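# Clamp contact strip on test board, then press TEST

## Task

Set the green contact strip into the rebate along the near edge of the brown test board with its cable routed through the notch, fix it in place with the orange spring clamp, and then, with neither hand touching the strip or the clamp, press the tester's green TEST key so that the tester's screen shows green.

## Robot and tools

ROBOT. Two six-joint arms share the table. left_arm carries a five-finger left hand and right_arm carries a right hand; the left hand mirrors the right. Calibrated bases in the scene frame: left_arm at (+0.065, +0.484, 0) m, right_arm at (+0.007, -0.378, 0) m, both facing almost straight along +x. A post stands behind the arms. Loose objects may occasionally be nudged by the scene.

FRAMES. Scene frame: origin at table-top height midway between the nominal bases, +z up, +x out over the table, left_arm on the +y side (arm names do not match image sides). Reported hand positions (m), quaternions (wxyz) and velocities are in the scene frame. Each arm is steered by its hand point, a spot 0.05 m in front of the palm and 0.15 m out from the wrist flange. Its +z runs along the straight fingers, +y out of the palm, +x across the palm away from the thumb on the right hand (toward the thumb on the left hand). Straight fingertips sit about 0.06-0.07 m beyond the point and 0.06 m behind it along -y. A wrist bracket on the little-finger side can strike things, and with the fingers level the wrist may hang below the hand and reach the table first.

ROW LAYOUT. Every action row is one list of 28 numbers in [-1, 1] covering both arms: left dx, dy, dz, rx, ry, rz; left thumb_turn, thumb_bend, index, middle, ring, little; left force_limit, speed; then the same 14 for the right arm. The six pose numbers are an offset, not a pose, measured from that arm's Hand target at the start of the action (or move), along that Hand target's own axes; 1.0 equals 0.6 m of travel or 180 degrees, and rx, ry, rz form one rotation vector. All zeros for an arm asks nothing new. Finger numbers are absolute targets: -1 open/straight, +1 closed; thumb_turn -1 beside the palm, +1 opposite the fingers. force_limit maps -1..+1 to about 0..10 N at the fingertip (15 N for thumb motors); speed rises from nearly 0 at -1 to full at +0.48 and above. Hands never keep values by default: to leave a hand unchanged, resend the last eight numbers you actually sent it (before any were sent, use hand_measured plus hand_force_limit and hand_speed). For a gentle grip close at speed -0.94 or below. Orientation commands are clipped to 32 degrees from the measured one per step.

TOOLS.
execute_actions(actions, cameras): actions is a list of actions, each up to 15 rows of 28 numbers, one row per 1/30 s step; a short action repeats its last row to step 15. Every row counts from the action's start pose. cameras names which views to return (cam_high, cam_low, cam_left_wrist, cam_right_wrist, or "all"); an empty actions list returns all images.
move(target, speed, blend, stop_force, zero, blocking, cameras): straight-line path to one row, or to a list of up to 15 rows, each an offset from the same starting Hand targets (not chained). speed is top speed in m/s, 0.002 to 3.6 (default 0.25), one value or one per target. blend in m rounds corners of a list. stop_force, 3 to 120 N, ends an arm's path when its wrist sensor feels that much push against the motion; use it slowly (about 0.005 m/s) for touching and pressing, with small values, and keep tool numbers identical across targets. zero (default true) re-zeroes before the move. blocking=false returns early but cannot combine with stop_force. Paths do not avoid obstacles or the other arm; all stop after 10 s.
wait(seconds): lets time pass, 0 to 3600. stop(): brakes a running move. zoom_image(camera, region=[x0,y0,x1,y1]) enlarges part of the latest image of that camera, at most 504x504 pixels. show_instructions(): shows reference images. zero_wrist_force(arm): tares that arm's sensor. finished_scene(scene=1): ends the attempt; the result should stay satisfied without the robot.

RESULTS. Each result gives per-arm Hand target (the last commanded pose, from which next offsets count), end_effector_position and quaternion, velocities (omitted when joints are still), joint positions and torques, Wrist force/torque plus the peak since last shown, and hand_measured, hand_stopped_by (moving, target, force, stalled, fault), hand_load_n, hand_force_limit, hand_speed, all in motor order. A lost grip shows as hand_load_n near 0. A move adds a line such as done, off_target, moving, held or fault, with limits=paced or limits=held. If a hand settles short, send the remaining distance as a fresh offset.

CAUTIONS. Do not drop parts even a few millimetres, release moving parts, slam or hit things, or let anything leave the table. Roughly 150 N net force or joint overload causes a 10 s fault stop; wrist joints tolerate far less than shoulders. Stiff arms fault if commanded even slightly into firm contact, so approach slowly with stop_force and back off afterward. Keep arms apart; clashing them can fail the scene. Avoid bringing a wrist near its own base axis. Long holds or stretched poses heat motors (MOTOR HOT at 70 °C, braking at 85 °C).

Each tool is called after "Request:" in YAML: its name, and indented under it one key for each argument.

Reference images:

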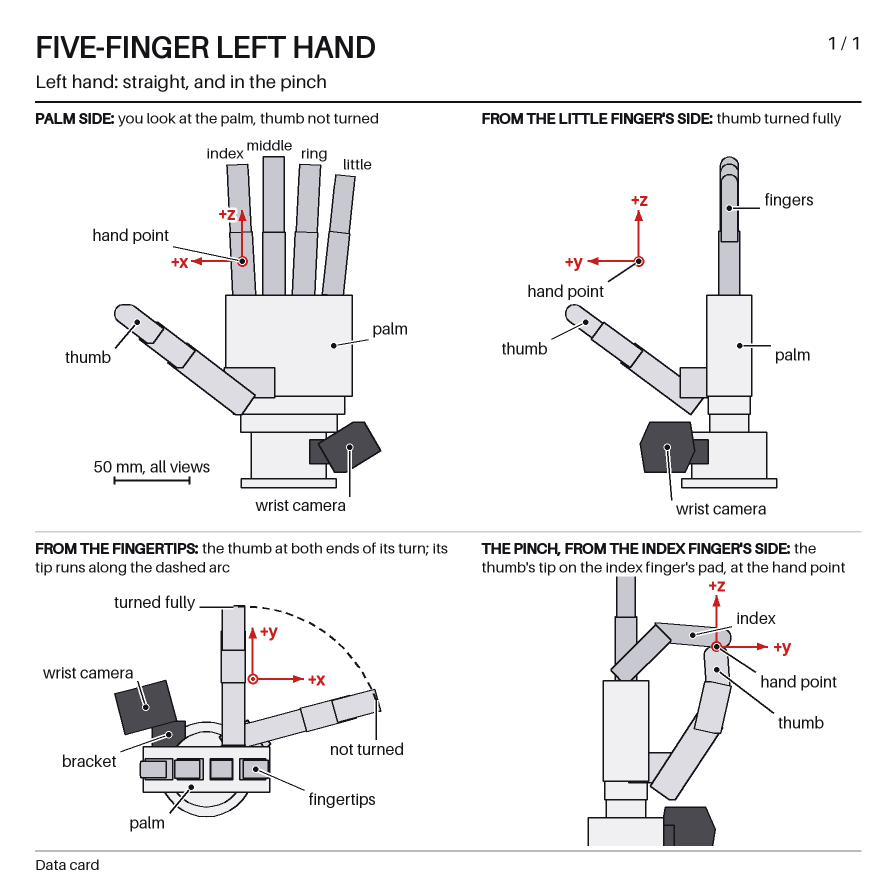

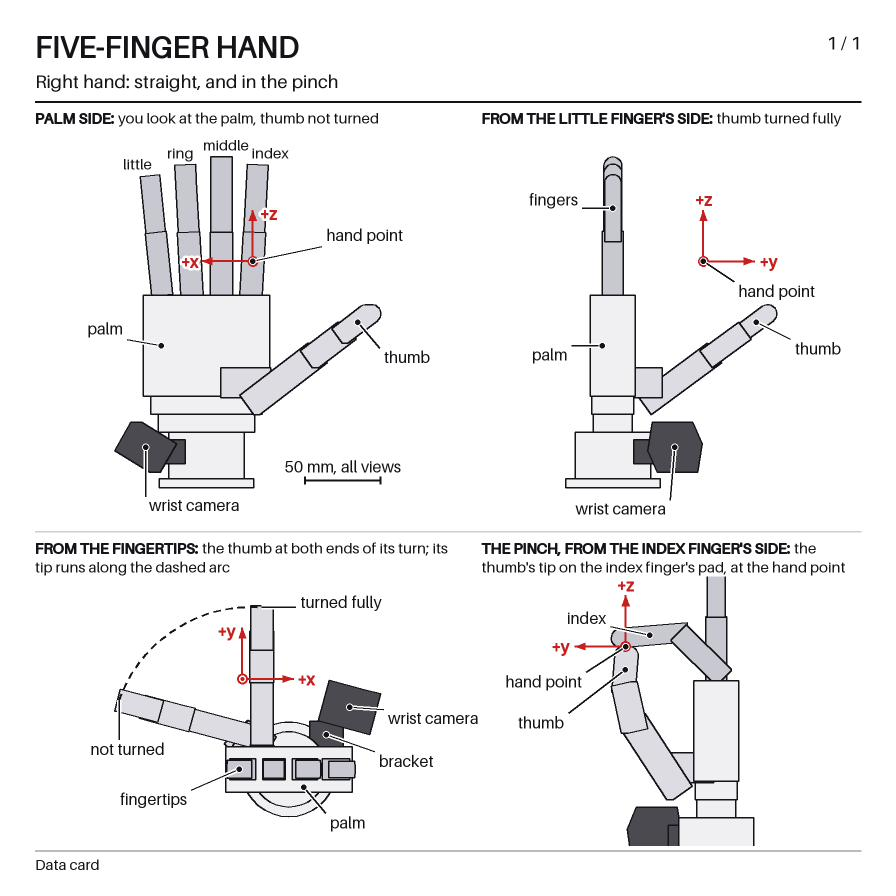

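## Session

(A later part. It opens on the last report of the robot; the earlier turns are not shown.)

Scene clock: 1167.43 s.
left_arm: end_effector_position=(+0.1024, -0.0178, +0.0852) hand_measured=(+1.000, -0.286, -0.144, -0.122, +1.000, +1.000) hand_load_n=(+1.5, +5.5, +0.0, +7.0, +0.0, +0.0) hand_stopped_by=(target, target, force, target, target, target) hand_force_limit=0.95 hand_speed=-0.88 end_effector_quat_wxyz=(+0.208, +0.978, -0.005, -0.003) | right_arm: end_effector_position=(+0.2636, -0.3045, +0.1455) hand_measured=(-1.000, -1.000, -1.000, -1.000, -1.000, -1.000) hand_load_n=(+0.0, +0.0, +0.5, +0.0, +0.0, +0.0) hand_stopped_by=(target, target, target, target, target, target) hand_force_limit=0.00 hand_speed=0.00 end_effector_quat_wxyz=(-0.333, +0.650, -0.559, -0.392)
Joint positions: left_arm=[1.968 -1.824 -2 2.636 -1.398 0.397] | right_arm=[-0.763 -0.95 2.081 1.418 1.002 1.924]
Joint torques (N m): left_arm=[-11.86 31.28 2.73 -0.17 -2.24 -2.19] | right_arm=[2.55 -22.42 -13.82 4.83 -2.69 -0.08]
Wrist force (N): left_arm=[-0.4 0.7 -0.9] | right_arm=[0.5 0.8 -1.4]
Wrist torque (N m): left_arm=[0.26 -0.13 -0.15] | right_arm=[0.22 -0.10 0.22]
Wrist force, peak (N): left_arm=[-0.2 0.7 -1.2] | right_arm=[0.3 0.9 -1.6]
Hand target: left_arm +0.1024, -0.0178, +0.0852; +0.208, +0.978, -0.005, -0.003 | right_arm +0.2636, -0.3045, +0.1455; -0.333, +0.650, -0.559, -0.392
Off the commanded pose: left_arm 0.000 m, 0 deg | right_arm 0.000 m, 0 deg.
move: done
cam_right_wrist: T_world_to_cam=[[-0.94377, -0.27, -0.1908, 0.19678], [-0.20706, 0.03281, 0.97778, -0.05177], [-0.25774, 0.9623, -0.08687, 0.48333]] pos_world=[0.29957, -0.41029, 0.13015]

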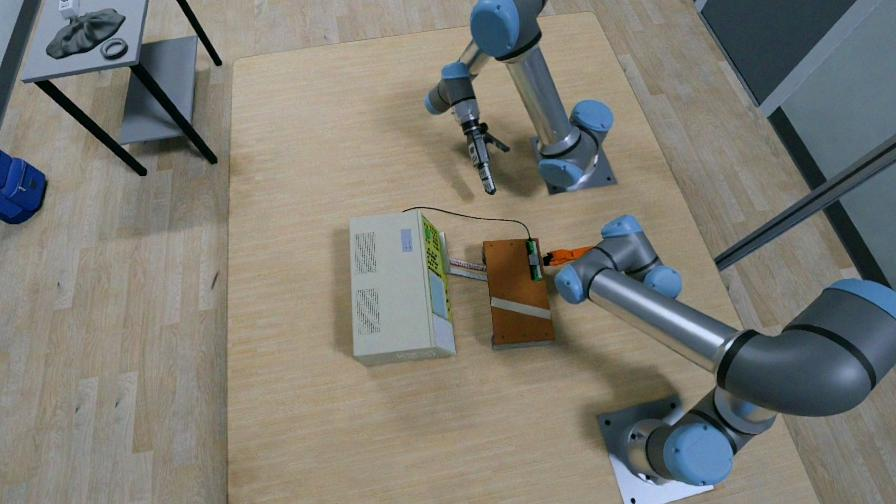

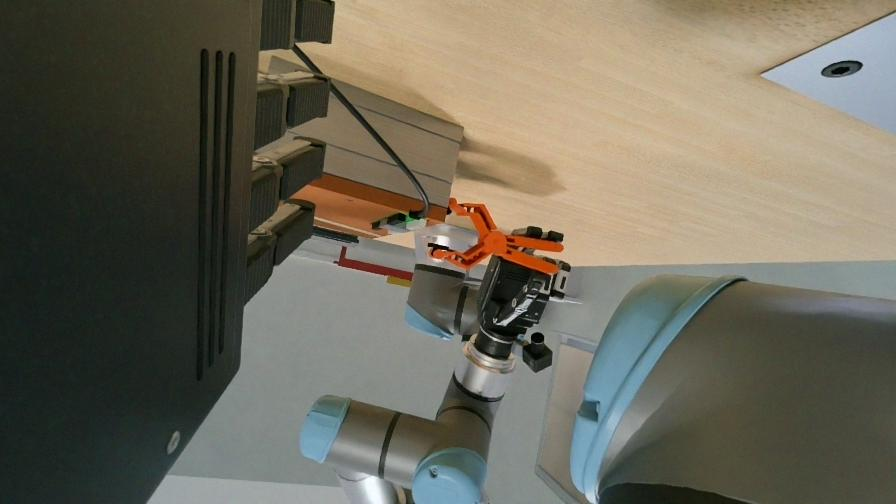

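Request:
move:
  target: [0.0498,0.0044,0.0016,0,0,0,1,-0.28,-0.1,-0.12,1,1,0.95,-0.88,0,0,0,0,0,0,-1,-1,-1,-1,-1,-1,0,0]
  speed: 0.02
  stop_force: 5
  cameras: ["cam_high","cam_right_wrist"]

Request:
zoom_image:
  camera: "cam_high"
  region: [510, 240, 566, 272]

Request:
zoom_image:
  camera: "cam_right_wrist"
  region: [360, 180, 530, 300]

Scene clock: 1191.80 s.
left_arm: end_effector_position=(+0.1323, -0.0209, +0.0853) hand_measured=(+1.000, -0.286, -0.144, -0.122, +1.000, +1.000) hand_load_n=(+1.5, +5.5, +0.5, +7.0, +0.0, +0.0) hand_stopped_by=(target, target, force, target, target, target) hand_force_limit=0.95 hand_speed=-0.88 end_effector_quat_wxyz=(+0.208, +0.978, -0.005, -0.003) | right_arm: end_effector_position=(+0.2636, -0.3045, +0.1455) hand_measured=(-1.000, -1.000, -1.000, -1.000, -1.000, -1.000) hand_load_n=(+0.0, +0.0, +0.0, +0.0, +0.0, +0.0) hand_stopped_by=(target, target, target, target, target, target) hand_force_limit=0.00 hand_speed=0.00 end_effector_quat_wxyz=(-0.333, +0.650, -0.559, -0.392)
Joint positions: left_arm=[2.047 -1.838 -1.984 2.621 -1.369 0.472] | right_arm=[-0.763 -0.95 2.081 1.418 1.002 1.924]
Joint torques (N m): left_arm=[-10.86 31.77 3.05 -0.26 -1.99 -2.2] | right_arm=[1.51 -22.54 -13.88 4.78 -2.63 -0.32]
Wrist force (N): left_arm=[-0.2 0.5 -1.1] | right_arm=[0.1 1.0 -1.1]
Wrist torque (N m): left_arm=[0.25 -0.15 -0.15] | right_arm=[0.24 -0.05 0.21]
Wrist force, peak (N): left_arm=[-0.4 0.6 -1.2] | right_arm=[0.1 0.9 -1.6]
Hand target: left_arm +0.1322, -0.0209, +0.0853; +0.208, +0.978, -0.005, -0.003 | right_arm +0.2636, -0.3045, +0.1455; -0.333, +0.650, -0.559, -0.392
Off the commanded pose: left_arm 0.000 m, 0 deg | right_arm 0.000 m, 0 deg.
move: done
cam_right_wrist: T_world_to_cam=[[-0.94377, -0.27, -0.1908, 0.19678], [-0.20706, 0.03281, 0.97778, -0.05177], [-0.25774, 0.9623, -0.08687, 0.48333]] pos_world=[0.29957, -0.41029, 0.13015]

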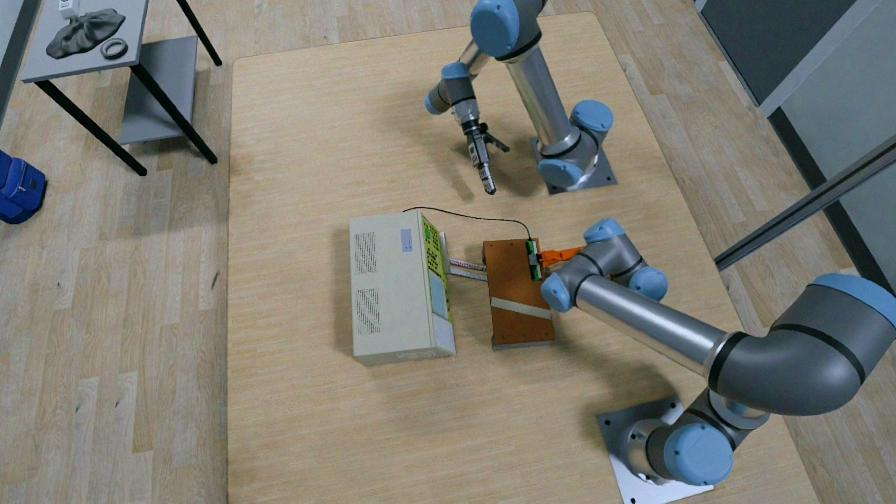

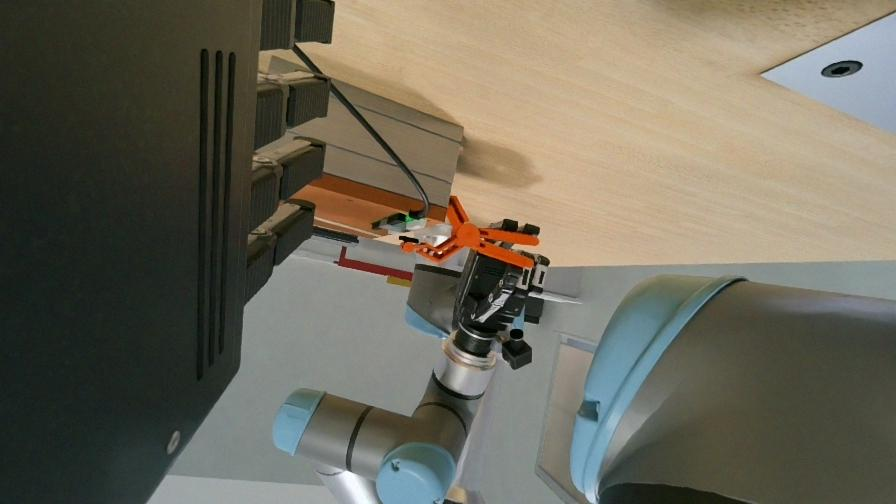

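Scaled by 9.000 from the camera's image (finer frame: 1280x720).

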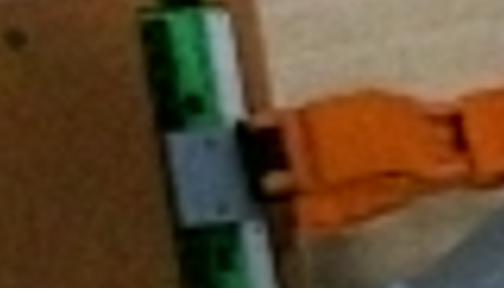

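Scaled by 2.965 from the camera's image (finer frame: 1280x720).

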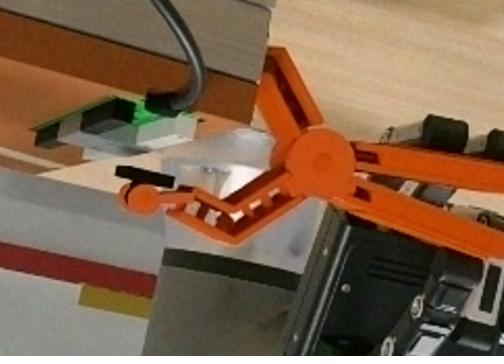

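Request:
zoom_image:
  camera: "cam_right_wrist"
  region: [365, 195, 465, 265]

Scaled by 5.040 from the camera's image (finer frame: 1280x720).

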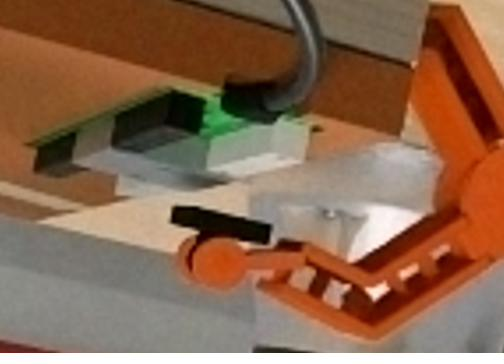

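Request:
move:
  target: [0.0216,0.0020,0.0008,0,0,0,1,-0.28,-0.1,-0.12,1,1,0.95,-0.88,0,0,0,0,0,0,-1,-1,-1,-1,-1,-1,0,0]
  speed: 0.02
  stop_force: 5
  cameras: ["cam_high","cam_right_wrist","cam_left_wrist"]

Request:
zoom_image:
  camera: "cam_high"
  region: [510, 240, 566, 272]

Request:
zoom_image:
  camera: "cam_right_wrist"
  region: [365, 195, 465, 265]

Scene clock: 1214.07 s.
left_arm: end_effector_position=(+0.1452, -0.0223, +0.0853) hand_measured=(+1.000, -0.286, -0.144, -0.122, +1.000, +1.000) hand_load_n=(+1.5, +6.0, +0.0, +7.0, +0.0, +0.0) hand_stopped_by=(target, target, force, target, target, target) hand_force_limit=0.95 hand_speed=-0.88 end_effector_quat_wxyz=(+0.208, +0.978, -0.005, -0.003) | right_arm: end_effector_position=(+0.2636, -0.3045, +0.1455) hand_measured=(-1.000, -1.000, -1.000, -1.000, -1.000, -1.000) hand_load_n=(+0.0, +0.0, +0.0, +0.0, +0.0, +0.0) hand_stopped_by=(target, target, target, target, target, target) hand_force_limit=0.00 hand_speed=0.00 end_effector_quat_wxyz=(-0.333, +0.650, -0.559, -0.392)
Joint positions: left_arm=[2.079 -1.846 -1.975 2.613 -1.357 0.503] | right_arm=[-0.763 -0.95 2.081 1.418 1.002 1.924]
Joint torques (N m): left_arm=[-11.13 31.96 1.66 -0.33 -1.83 -2.26] | right_arm=[1.24 -22.77 -13.99 4.85 -2.7 -0.31]
Wrist force (N): left_arm=[-0.1 0.4 -0.9] | right_arm=[0.3 0.8 -1.3]
Wrist torque (N m): left_arm=[0.24 -0.16 -0.15] | right_arm=[0.22 -0.08 0.22]
Wrist force, peak (N): left_arm=[-0.3 0.7 -1.3] | right_arm=[0.2 0.9 -1.6]
Hand target: left_arm +0.1452, -0.0223, +0.0853; +0.208, +0.978, -0.005, -0.003 | right_arm +0.2636, -0.3045, +0.1455; -0.333, +0.650, -0.559, -0.392
Off the commanded pose: left_arm 0.000 m, 0 deg | right_arm 0.000 m, 0 deg.
move: done
cam_left_wrist: T_world_to_cam=[[0.31593, 0.86686, -0.38566, 0.01302], [0.86478, -0.09588, 0.49291, -0.15576], [0.39031, -0.48924, -0.77994, 0.10769]] pos_world=[0.08855, 0.02646, 0.16579]
cam_right_wrist: T_world_to_cam=[[-0.94377, -0.27, -0.1908, 0.19678], [-0.20706, 0.03281, 0.97778, -0.05177], [-0.25774, 0.9623, -0.08687, 0.48333]] pos_world=[0.29957, -0.41029, 0.13015]
Images, in order (width x height): cam_high 896x504, cam_left_wrist 896x504, cam_right_wrist 896x504.

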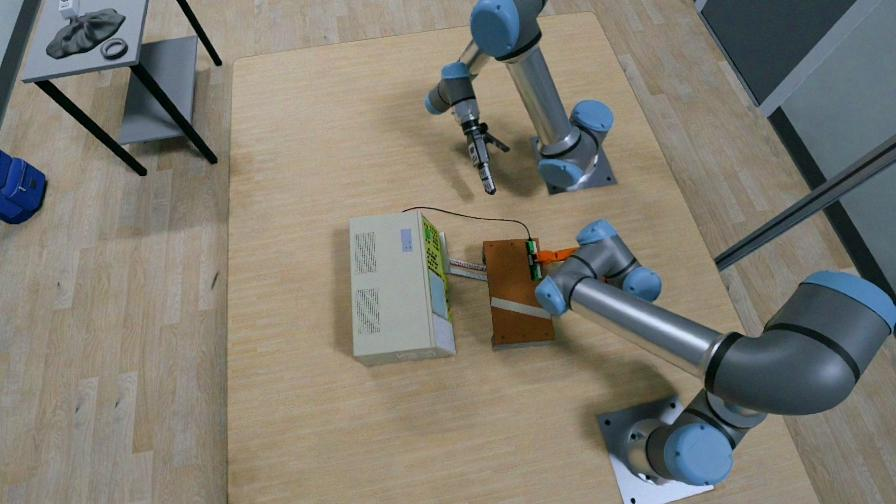

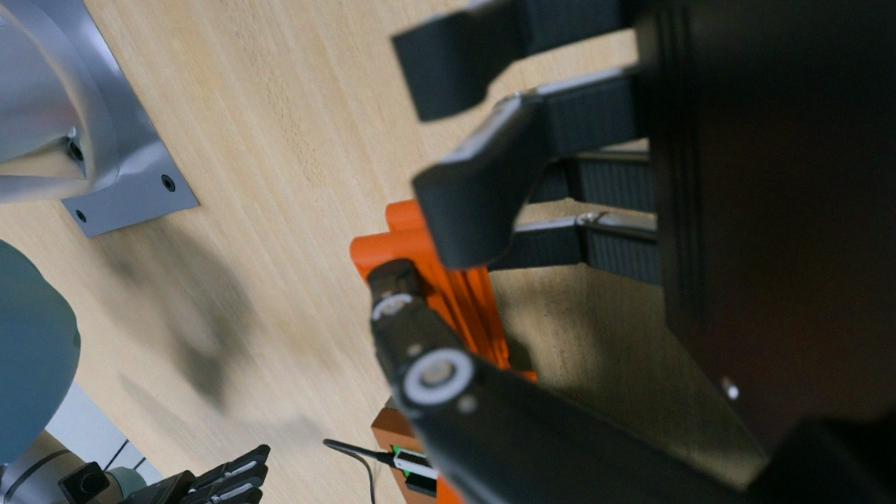

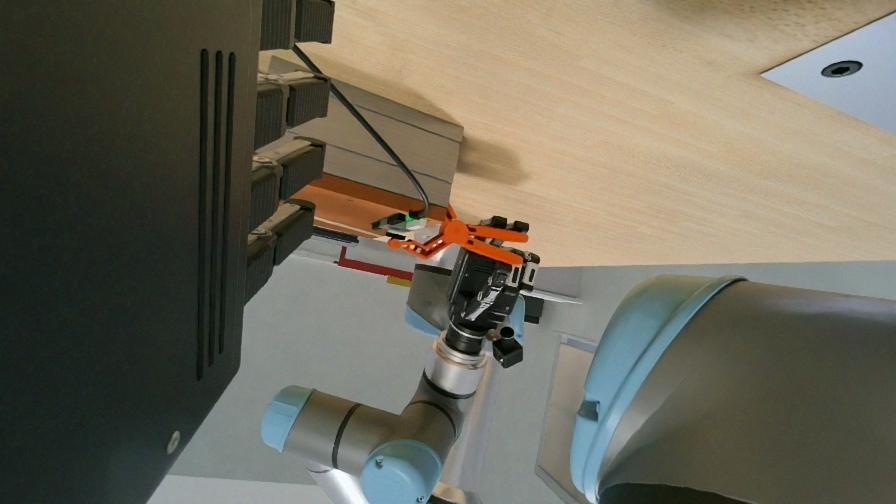

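Scaled by 9.000 from the camera's image (finer frame: 1280x720).

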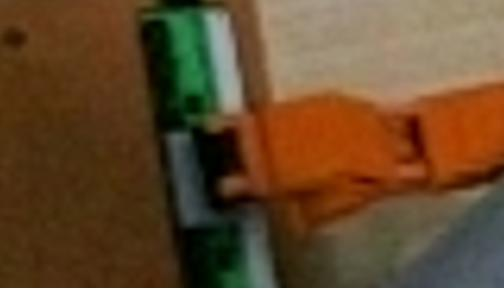

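Scaled by 5.040 from the camera's image (finer frame: 1280x720).

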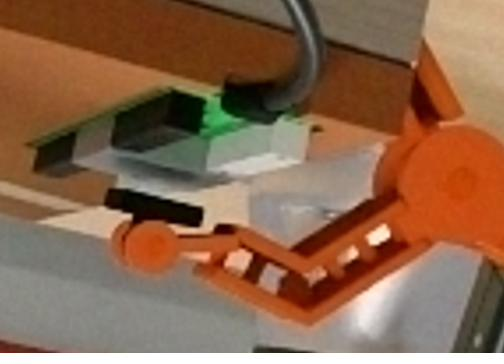

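Request:
zoom_image:
  camera: "cam_right_wrist"
  region: [367, 208, 431, 256]

Request:
zoom_image:
  camera: "cam_high"
  region: [522, 248, 554, 268]

Scaled by 7.875 from the camera's image (finer frame: 1280x720).

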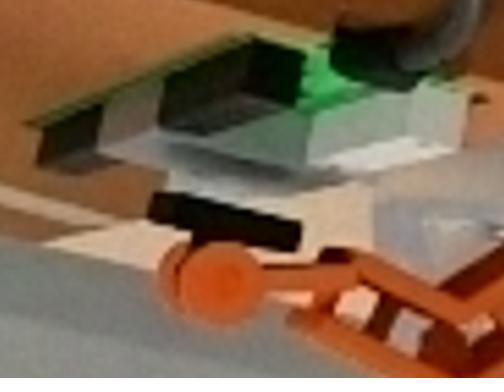

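Scaled by 15.750 from the camera's image (finer frame: 1280x720).

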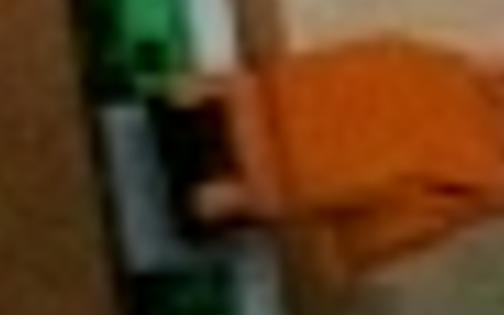

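Request:
move:
  target: [0.0050,0.0005,0.0002,0,0,0,1,-0.28,-0.1,-0.12,1,1,0.95,-0.88,0,0,0,0,0,0,-1,-1,-1,-1,-1,-1,0,0]
  speed: 0.02
  stop_force: 5

Request:
move:
  target: [0,0,0,0,0,0,1,-0.38,-0.1,-0.12,1,1,0.95,-0.88,0,0,0,0,0,0,-1,-1,-1,-1,-1,-1,0,0]
  cameras: ["cam_high","cam_right_wrist"]

Request:
zoom_image:
  camera: "cam_right_wrist"
  region: [365, 195, 465, 265]

Request:
zoom_image:
  camera: "cam_high"
  region: [510, 240, 566, 272]

Scene clock: 1269.17 s.
left_arm: end_effector_position=(+0.1482, -0.0227, +0.0853) hand_measured=(+1.000, -0.286, -0.144, -0.122, +1.000, +1.000) hand_load_n=(+1.5, +6.0, +0.0, +7.0, +0.0, +0.0) hand_stopped_by=(target, target, force, target, target, target) hand_force_limit=0.95 hand_speed=-0.88 end_effector_quat_wxyz=(+0.208, +0.978, -0.005, -0.003) | right_arm: end_effector_position=(+0.2636, -0.3045, +0.1455) hand_measured=(-1.000, -1.000, -1.000, -1.000, -1.000, -1.000) hand_load_n=(+0.0, +0.0, +0.0, +0.0, +0.0, +0.0) hand_stopped_by=(target, target, target, target, target, target) hand_force_limit=0.00 hand_speed=0.00 end_effector_quat_wxyz=(-0.333, +0.650, -0.559, -0.392)
Joint positions: left_arm=[2.087 -1.848 -1.973 2.611 -1.354 0.51] | right_arm=[-0.763 -0.95 2.081 1.418 1.002 1.924]
Joint torques (N m): left_arm=[-8.35 27.02 20.56 -2.22 1.38 -0.98] | right_arm=[0.99 -23.4 -14.33 4.79 -2.7 -0.31]
Wrist force (N): left_arm=[-0.2 0.6 -1.0] | right_arm=[0.1 1.1 -1.3]
Wrist torque (N m): left_arm=[0.29 -0.14 -0.17] | right_arm=[0.26 -0.05 0.21]
Wrist force, peak (N): left_arm=[-0.3 0.7 -1.2] | right_arm=[0.4 1.1 -1.5]
Hand target: left_arm +0.1482, -0.0227, +0.0853; +0.208, +0.978, -0.005, -0.003 | right_arm +0.2636, -0.3045, +0.1455; -0.333, +0.650, -0.559, -0.392
Off the commanded pose: left_arm 0.000 m, 0 deg | right_arm 0.000 m, 0 deg.
move: done

Scene clock: 1270.00 s.
left_arm: end_effector_position=(+0.1482, -0.0227, +0.0853) hand_measured=(+1.000, -0.384, -0.144, -0.122, +1.000, +1.000) hand_load_n=(+1.5, +5.5, +0.0, +7.5, +0.0, +0.0) hand_stopped_by=(target, target, force, target, target, target) hand_force_limit=0.95 hand_speed=-0.88 end_effector_quat_wxyz=(+0.208, +0.978, -0.005, -0.003) | right_arm: end_effector_position=(+0.2636, -0.3045, +0.1455) hand_measured=(-1.000, -1.000, -1.000, -1.000, -1.000, -1.000) hand_load_n=(-0.5, +0.0, +0.0, +0.0, +0.0, +0.0) hand_stopped_by=(target, target, target, target, target, target) hand_force_limit=0.00 hand_speed=0.00 end_effector_quat_wxyz=(-0.333, +0.650, -0.559, -0.392)
Joint positions: left_arm=[2.087 -1.848 -1.973 2.611 -1.354 0.51] | right_arm=[-0.763 -0.95 2.081 1.418 1.002 1.924]
Joint torques (N m): left_arm=[-11.43 30.72 10.44 -0.57 -1.31 -1.26] | right_arm=[1.27 -22.9 -13.84 4.87 -2.77 -0.38]
Wrist force (N): left_arm=[-0.4 0.6 -1.0] | right_arm=[0.3 1.0 -1.4]
Wrist torque (N m): left_arm=[0.28 -0.12 -0.18] | right_arm=[0.25 -0.07 0.22]
Wrist force, peak (N): left_arm=[-0.4 0.6 -1.0] | right_arm=[0.2 1.0 -1.5]
Hand target: left_arm +0.1482, -0.0227, +0.0853; +0.208, +0.978, -0.005, -0.003 | right_arm +0.2636, -0.3045, +0.1455; -0.333, +0.650, -0.559, -0.392
Off the commanded pose: left_arm 0.000 m, 0 deg | right_arm 0.000 m, 0 deg.
move: done
cam_right_wrist: T_world_to_cam=[[-0.94377, -0.27, -0.1908, 0.19678], [-0.20706, 0.03281, 0.97778, -0.05177], [-0.25774, 0.9623, -0.08687, 0.48333]] pos_world=[0.29957, -0.41029, 0.13015]

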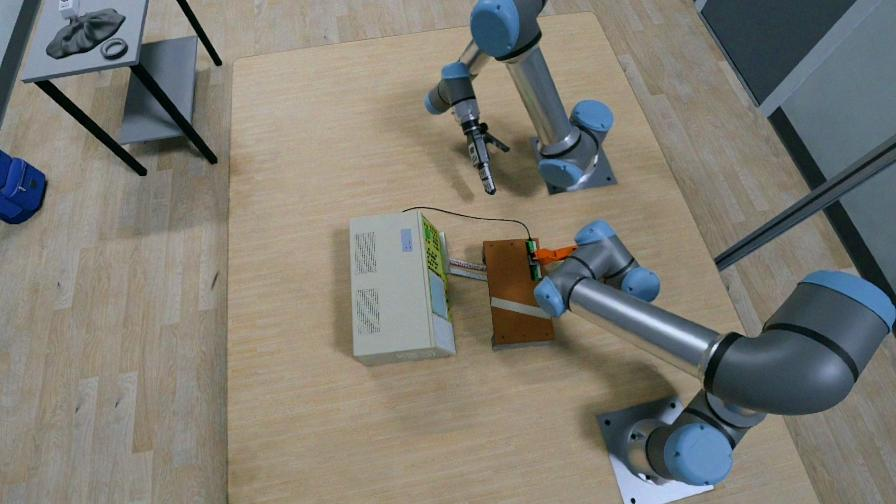

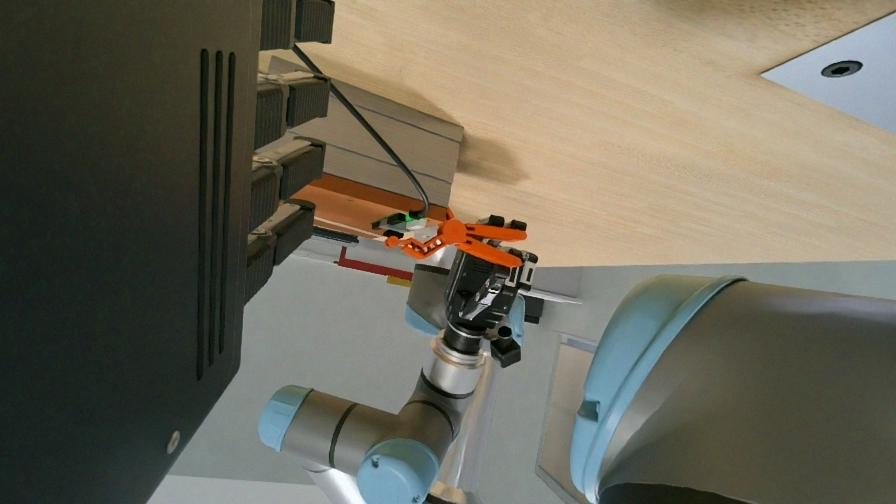

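Scaled by 5.040 from the camera's image (finer frame: 1280x720).

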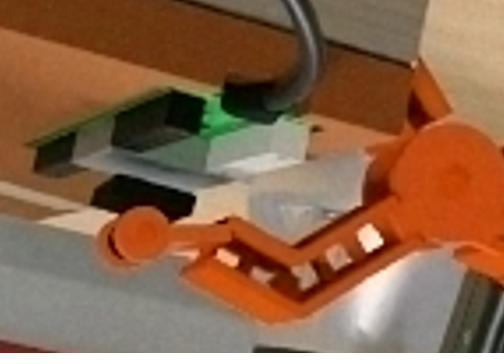

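Scaled by 9.000 from the camera's image (finer frame: 1280x720).

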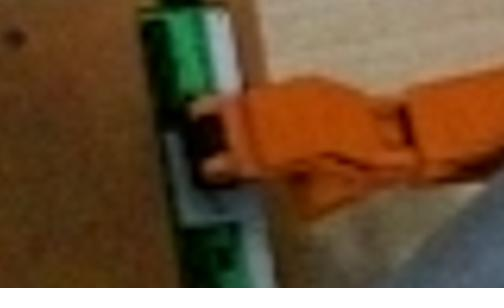

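Request:
zoom_image:
  camera: "cam_right_wrist"
  region: [367, 200, 479, 270]

Request:
zoom_image:
  camera: "cam_high"
  region: [524, 246, 564, 274]

Scaled by 4.500 from the camera's image (finer frame: 1280x720).

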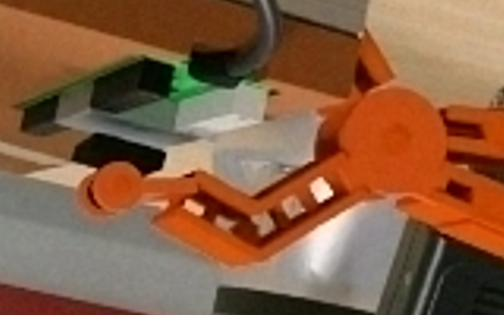

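Scaled by 12.600 from the camera's image (finer frame: 1280x720).

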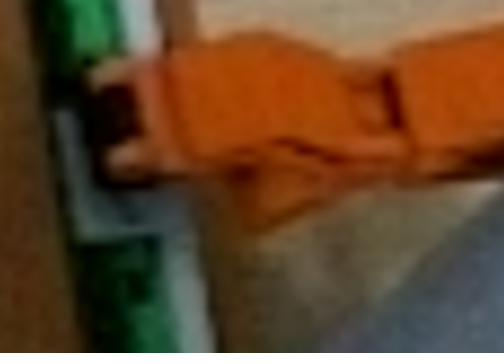

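Request:
move:
  target: [0,0,0,0,0,0,1,-0.28,-0.1,-0.12,1,1,0.95,-0.88,0,0,0,0,0,0,-1,-1,-1,-1,-1,-1,0,0]
  cameras: ["cam_high","cam_right_wrist"]

Request:
zoom_image:
  camera: "cam_right_wrist"
  region: [367, 200, 479, 270]

Request:
zoom_image:
  camera: "cam_high"
  region: [524, 246, 564, 274]

Scene clock: 1288.43 s.
left_arm: end_effector_position=(+0.1482, -0.0227, +0.0853) hand_measured=(+1.000, -0.286, -0.144, -0.122, +1.000, +1.000) hand_load_n=(+1.5, +6.0, +0.0, +7.0, +0.0, +0.0) hand_stopped_by=(target, target, force, target, target, target) hand_force_limit=0.95 hand_speed=-0.88 end_effector_quat_wxyz=(+0.208, +0.978, -0.005, -0.003) | right_arm: end_effector_position=(+0.2636, -0.3045, +0.1455) hand_measured=(-1.000, -1.000, -1.000, -1.000, -1.000, -1.000) hand_load_n=(+0.0, +0.0, +0.0, +0.0, +0.0, +0.0) hand_stopped_by=(target, target, target, target, target, target) hand_force_limit=0.00 hand_speed=0.00 end_effector_quat_wxyz=(-0.333, +0.650, -0.559, -0.392)
Joint positions: left_arm=[2.087 -1.848 -1.973 2.611 -1.354 0.51] | right_arm=[-0.763 -0.95 2.081 1.418 1.002 1.924]
Joint torques (N m): left_arm=[-12.02 30.32 4.39 -0.55 -1.63 -1.11] | right_arm=[0.78 -22.63 -14.04 4.84 -2.71 -0.55]
Wrist force (N): left_arm=[-0.1 0.3 -1.1] | right_arm=[0.3 0.9 -1.3]
Wrist torque (N m): left_arm=[0.24 -0.16 -0.15] | right_arm=[0.24 -0.08 0.22]
Wrist force, peak (N): left_arm=[-0.1 0.7 -1.2] | right_arm=[0.4 1.0 -1.5]
Hand target: left_arm +0.1482, -0.0227, +0.0853; +0.208, +0.978, -0.005, -0.003 | right_arm +0.2636, -0.3045, +0.1455; -0.333, +0.650, -0.559, -0.392
Off the commanded pose: left_arm 0.000 m, 0 deg | right_arm 0.000 m, 0 deg.
move: done
cam_right_wrist: T_world_to_cam=[[-0.94377, -0.27, -0.1908, 0.19678], [-0.20706, 0.03281, 0.97778, -0.05177], [-0.25774, 0.9623, -0.08687, 0.48333]] pos_world=[0.29957, -0.41029, 0.13015]

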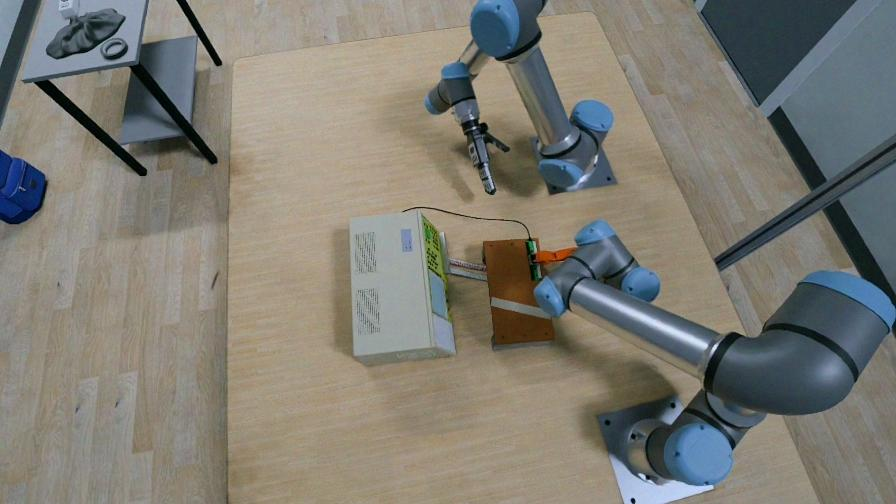

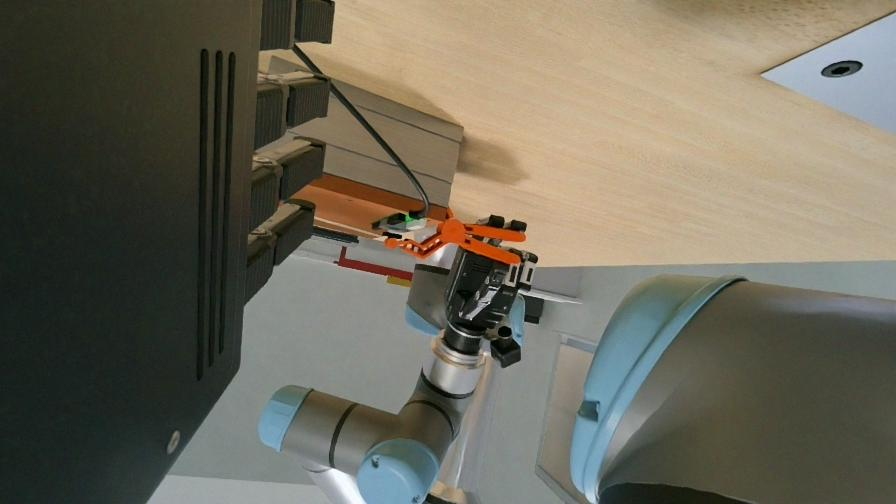

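Scaled by 4.500 from the camera's image (finer frame: 1280x720).

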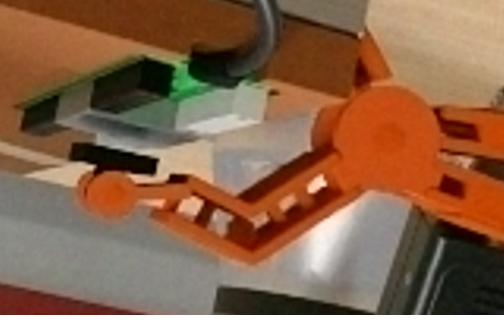

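Scaled by 12.600 from the camera's image (finer frame: 1280x720).

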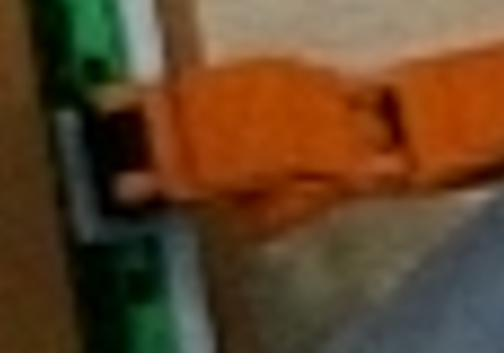

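Request:
move:
  target: [0,0.0017,-0.0038,0,0,0,1,-0.28,-0.16,-0.165,1,1,0.95,-0.88,0,0,0,0,0,0,-1,-1,-1,-1,-1,-1,0,0]
  cameras: ["cam_high","cam_right_wrist"]

Request:
zoom_image:
  camera: "cam_right_wrist"
  region: [367, 200, 479, 270]

Request:
zoom_image:
  camera: "cam_high"
  region: [524, 246, 564, 274]

Scene clock: 1299.20 s.
left_arm: end_effector_position=(+0.1482, -0.0227, +0.0879) hand_measured=(+1.000, -0.286, -0.160, -0.168, +1.000, +1.000) hand_load_n=(+1.0, +6.0, +1.5, +6.0, +0.0, +0.5) hand_stopped_by=(target, target, target, target, target, target) hand_force_limit=0.95 hand_speed=-0.88 end_effector_quat_wxyz=(+0.208, +0.978, -0.005, -0.003) | right_arm: end_effector_position=(+0.2636, -0.3045, +0.1455) hand_measured=(-1.000, -1.000, -1.000, -1.000, -1.000, -1.000) hand_load_n=(+0.0, +0.0, +0.0, +0.0, +0.0, +0.0) hand_stopped_by=(target, target, target, target, target, target) hand_force_limit=0.00 hand_speed=0.00 end_effector_quat_wxyz=(-0.333, +0.650, -0.559, -0.392)
Joint positions: left_arm=[2.087 -1.844 -1.97 2.605 -1.354 0.51] | right_arm=[-0.763 -0.95 2.081 1.418 1.002 1.924]
Joint torques (N m): left_arm=[-9.73 20.45 15.55 -0.35 -1.16 -0.88] | right_arm=[-0.12 -23.4 -14 4.8 -2.71 -0.55]
Wrist force (N): left_arm=[-0.3 0.6 -1.0] | right_arm=[0.3 1.0 -1.5]
Wrist torque (N m): left_arm=[0.29 -0.13 -0.17] | right_arm=[0.26 -0.08 0.22]
Wrist force, peak (N): left_arm=[-0.2 0.5 -1.4] | right_arm=[0.4 1.2 -1.5]
Hand target: left_arm +0.1482, -0.0227, +0.0878; +0.208, +0.978, -0.005, -0.003 | right_arm +0.2636, -0.3045, +0.1455; -0.333, +0.650, -0.559, -0.392
Off the commanded pose: left_arm 0.000 m, 0 deg | right_arm 0.000 m, 0 deg.
move: done
cam_right_wrist: T_world_to_cam=[[-0.94377, -0.27, -0.1908, 0.19678], [-0.20706, 0.03281, 0.97778, -0.05177], [-0.25774, 0.9623, -0.08687, 0.48333]] pos_world=[0.29957, -0.41029, 0.13015]

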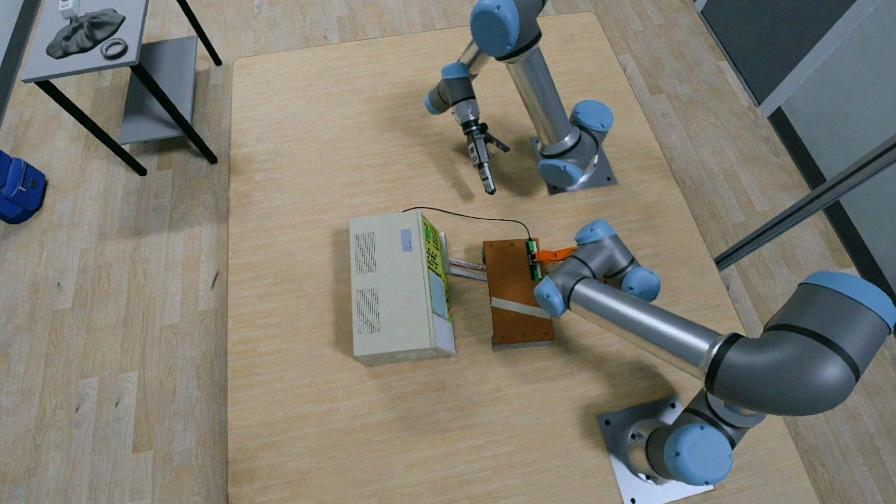

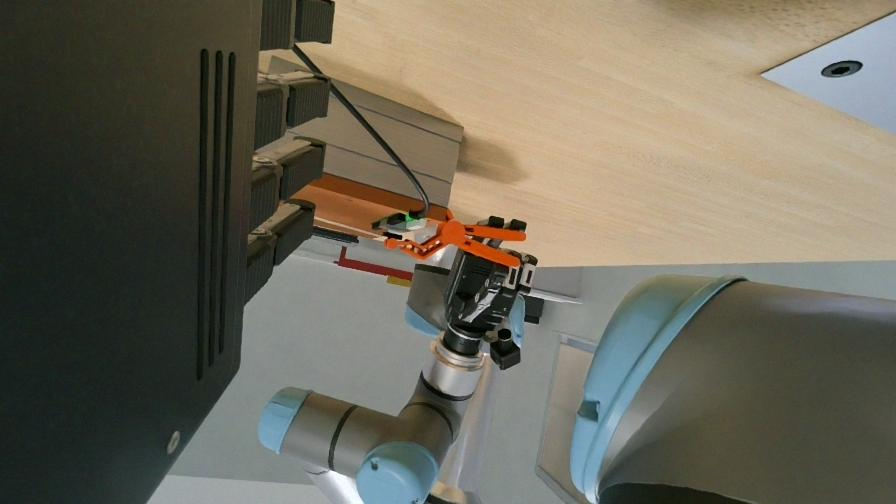

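Scaled by 4.500 from the camera's image (finer frame: 1280x720).

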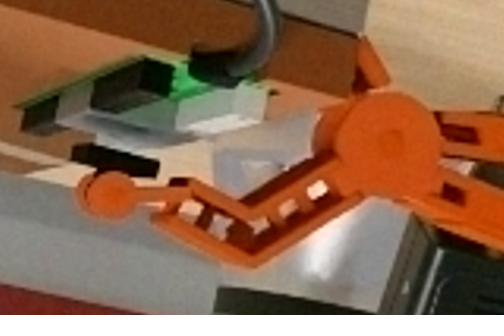

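Scaled by 12.600 from the camera's image (finer frame: 1280x720).

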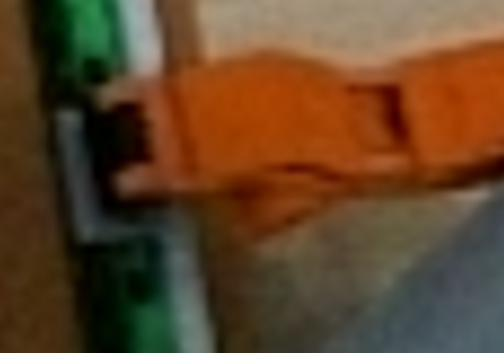

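Request:
move:
  target: [0,0.0017,-0.0038,0,0,0,1,-0.28,-0.20,-0.205,1,1,0.95,-0.88,0,0,0,0,0,0,-1,-1,-1,-1,-1,-1,0,0]

Request:
move:
  target: [0,0.0017,-0.0038,0,0,0,1,-0.28,-0.24,-0.245,1,1,0.95,-0.88,0,0,0,0,0,0,-1,-1,-1,-1,-1,-1,0,0]
  cameras: ["cam_high","cam_right_wrist"]

Request:
zoom_image:
  camera: "cam_right_wrist"
  region: [367, 200, 479, 270]

Request:
zoom_image:
  camera: "cam_high"
  region: [524, 246, 564, 274]

Scene clock: 1304.03 s.
left_arm: end_effector_position=(+0.1482, -0.0227, +0.0904) hand_measured=(+1.000, -0.286, -0.200, -0.208, +1.000, +1.000) hand_load_n=(+1.5, +6.0, +1.0, +6.0, +0.0, +0.0) hand_stopped_by=(target, target, target, target, target, target) hand_force_limit=0.95 hand_speed=-0.88 end_effector_quat_wxyz=(+0.208, +0.978, -0.005, -0.003) | right_arm: end_effector_position=(+0.2636, -0.3045, +0.1455) hand_measured=(-1.000, -1.000, -1.000, -1.000, -1.000, -1.000) hand_load_n=(+0.0, +0.0, +0.0, +0.0, +0.0, +0.0) hand_stopped_by=(target, target, target, target, target, target) hand_force_limit=0.00 hand_speed=0.00 end_effector_quat_wxyz=(-0.333, +0.650, -0.559, -0.392)
Joint positions: left_arm=[2.087 -1.84 -1.968 2.598 -1.354 0.51] | right_arm=[-0.763 -0.95 2.081 1.418 1.002 1.924]
Joint torques (N m): left_arm=[3.89 20.39 17.65 -0.24 -0.08 1.45] | right_arm=[0.12 -23.77 -13.8 4.84 -2.64 -0.62]
Wrist force (N): left_arm=[-0.4 0.4 -1.0] | right_arm=[0.5 0.8 -1.3]
Wrist torque (N m): left_arm=[0.27 -0.12 -0.17] | right_arm=[0.21 -0.09 0.22]
Wrist force, peak (N): left_arm=[-0.2 0.9 -1.3] | right_arm=[0.5 1.0 -1.6]
Hand target: left_arm +0.1482, -0.0227, +0.0903; +0.208, +0.978, -0.005, -0.003 | right_arm +0.2636, -0.3045, +0.1455; -0.333, +0.650, -0.559, -0.392
Off the commanded pose: left_arm 0.000 m, 0 deg | right_arm 0.000 m, 0 deg.
move: done

Scene clock: 1304.53 s.
left_arm: end_effector_position=(+0.1483, -0.0228, +0.0929) hand_measured=(+1.000, -0.286, -0.240, -0.248, +1.000, +1.000) hand_load_n=(+2.5, +5.5, +0.0, +6.5, +0.0, +0.0) hand_stopped_by=(target, target, target, target, target, target) hand_force_limit=0.95 hand_speed=-0.88 end_effector_quat_wxyz=(+0.208, +0.978, -0.005, -0.002) | right_arm: end_effector_position=(+0.2636, -0.3045, +0.1455) hand_measured=(-1.000, -1.000, -1.000, -1.000, -1.000, -1.000) hand_load_n=(+0.0, +0.0, +0.0, +0.0, +0.0, +0.0) hand_stopped_by=(target, target, target, target, target, target) hand_force_limit=0.00 hand_speed=0.00 end_effector_quat_wxyz=(-0.333, +0.650, -0.559, -0.392)
Joint positions: left_arm=[2.087 -1.837 -1.965 2.591 -1.354 0.51] | right_arm=[-0.763 -0.95 2.081 1.418 1.002 1.924]
Joint torques (N m): left_arm=[7.89 19.5 6.5 -0.19 0.43 1.45] | right_arm=[-0.66 -23.85 -14.32 4.83 -2.69 -0.62]
Wrist force (N): left_arm=[-0.5 0.0 -0.7] | right_arm=[0.2 0.9 -1.3]
Wrist torque (N m): left_arm=[0.22 -0.12 -0.20] | right_arm=[0.23 -0.06 0.21]
Wrist force, peak (N): left_arm=[-0.2 0.6 -1.1] | right_arm=[0.1 1.2 -1.4]
Hand target: left_arm +0.1482, -0.0227, +0.0928; +0.208, +0.978, -0.005, -0.003 | right_arm +0.2636, -0.3045, +0.1455; -0.333, +0.650, -0.559, -0.392
Off the commanded pose: left_arm 0.000 m, 0 deg | right_arm 0.000 m, 0 deg.
move: done
cam_right_wrist: T_world_to_cam=[[-0.94377, -0.27, -0.1908, 0.19678], [-0.20706, 0.03281, 0.97778, -0.05177], [-0.25774, 0.9623, -0.08687, 0.48333]] pos_world=[0.29957, -0.41029, 0.13015]

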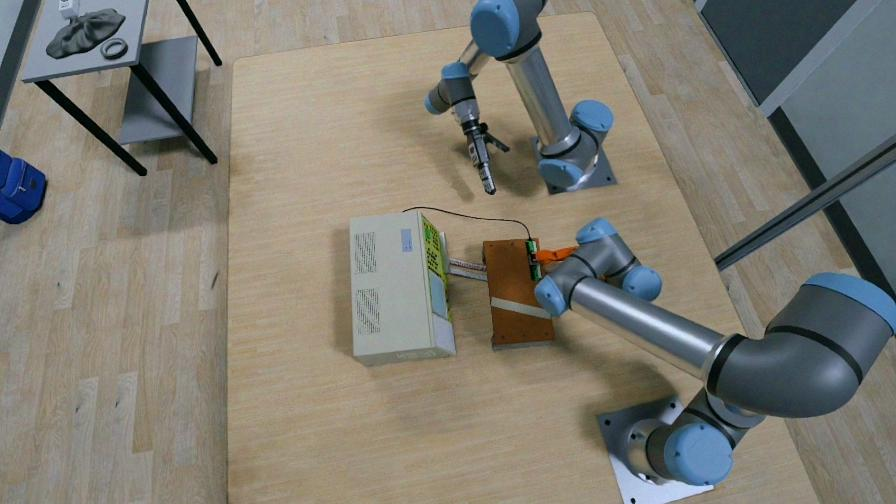

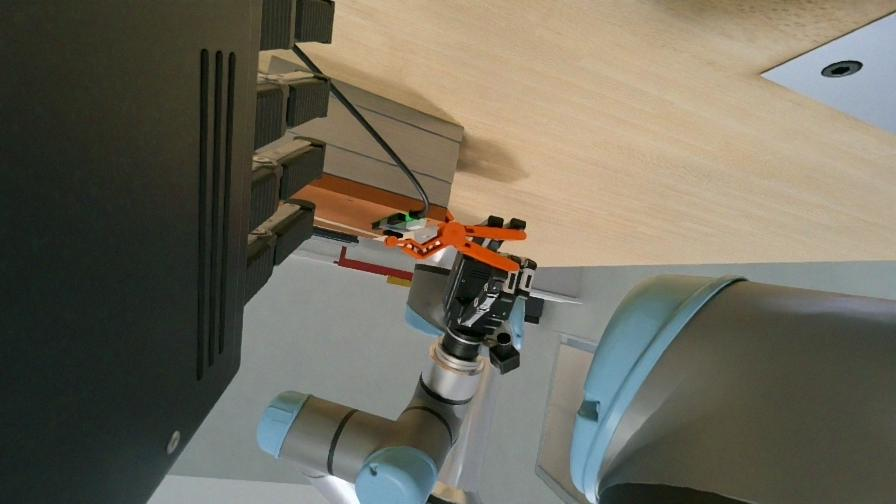

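Scaled by 4.500 from the camera's image (finer frame: 1280x720).

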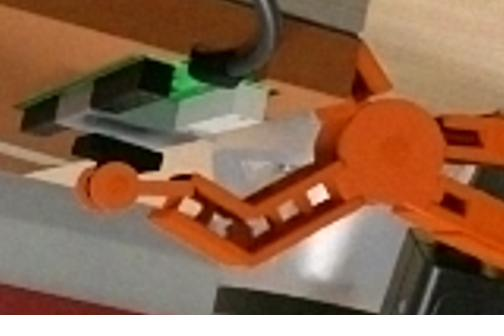

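Scaled by 12.600 from the camera's image (finer frame: 1280x720).

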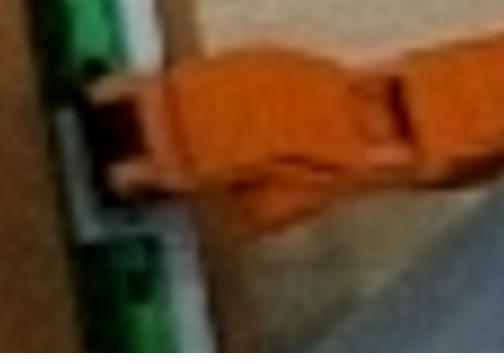

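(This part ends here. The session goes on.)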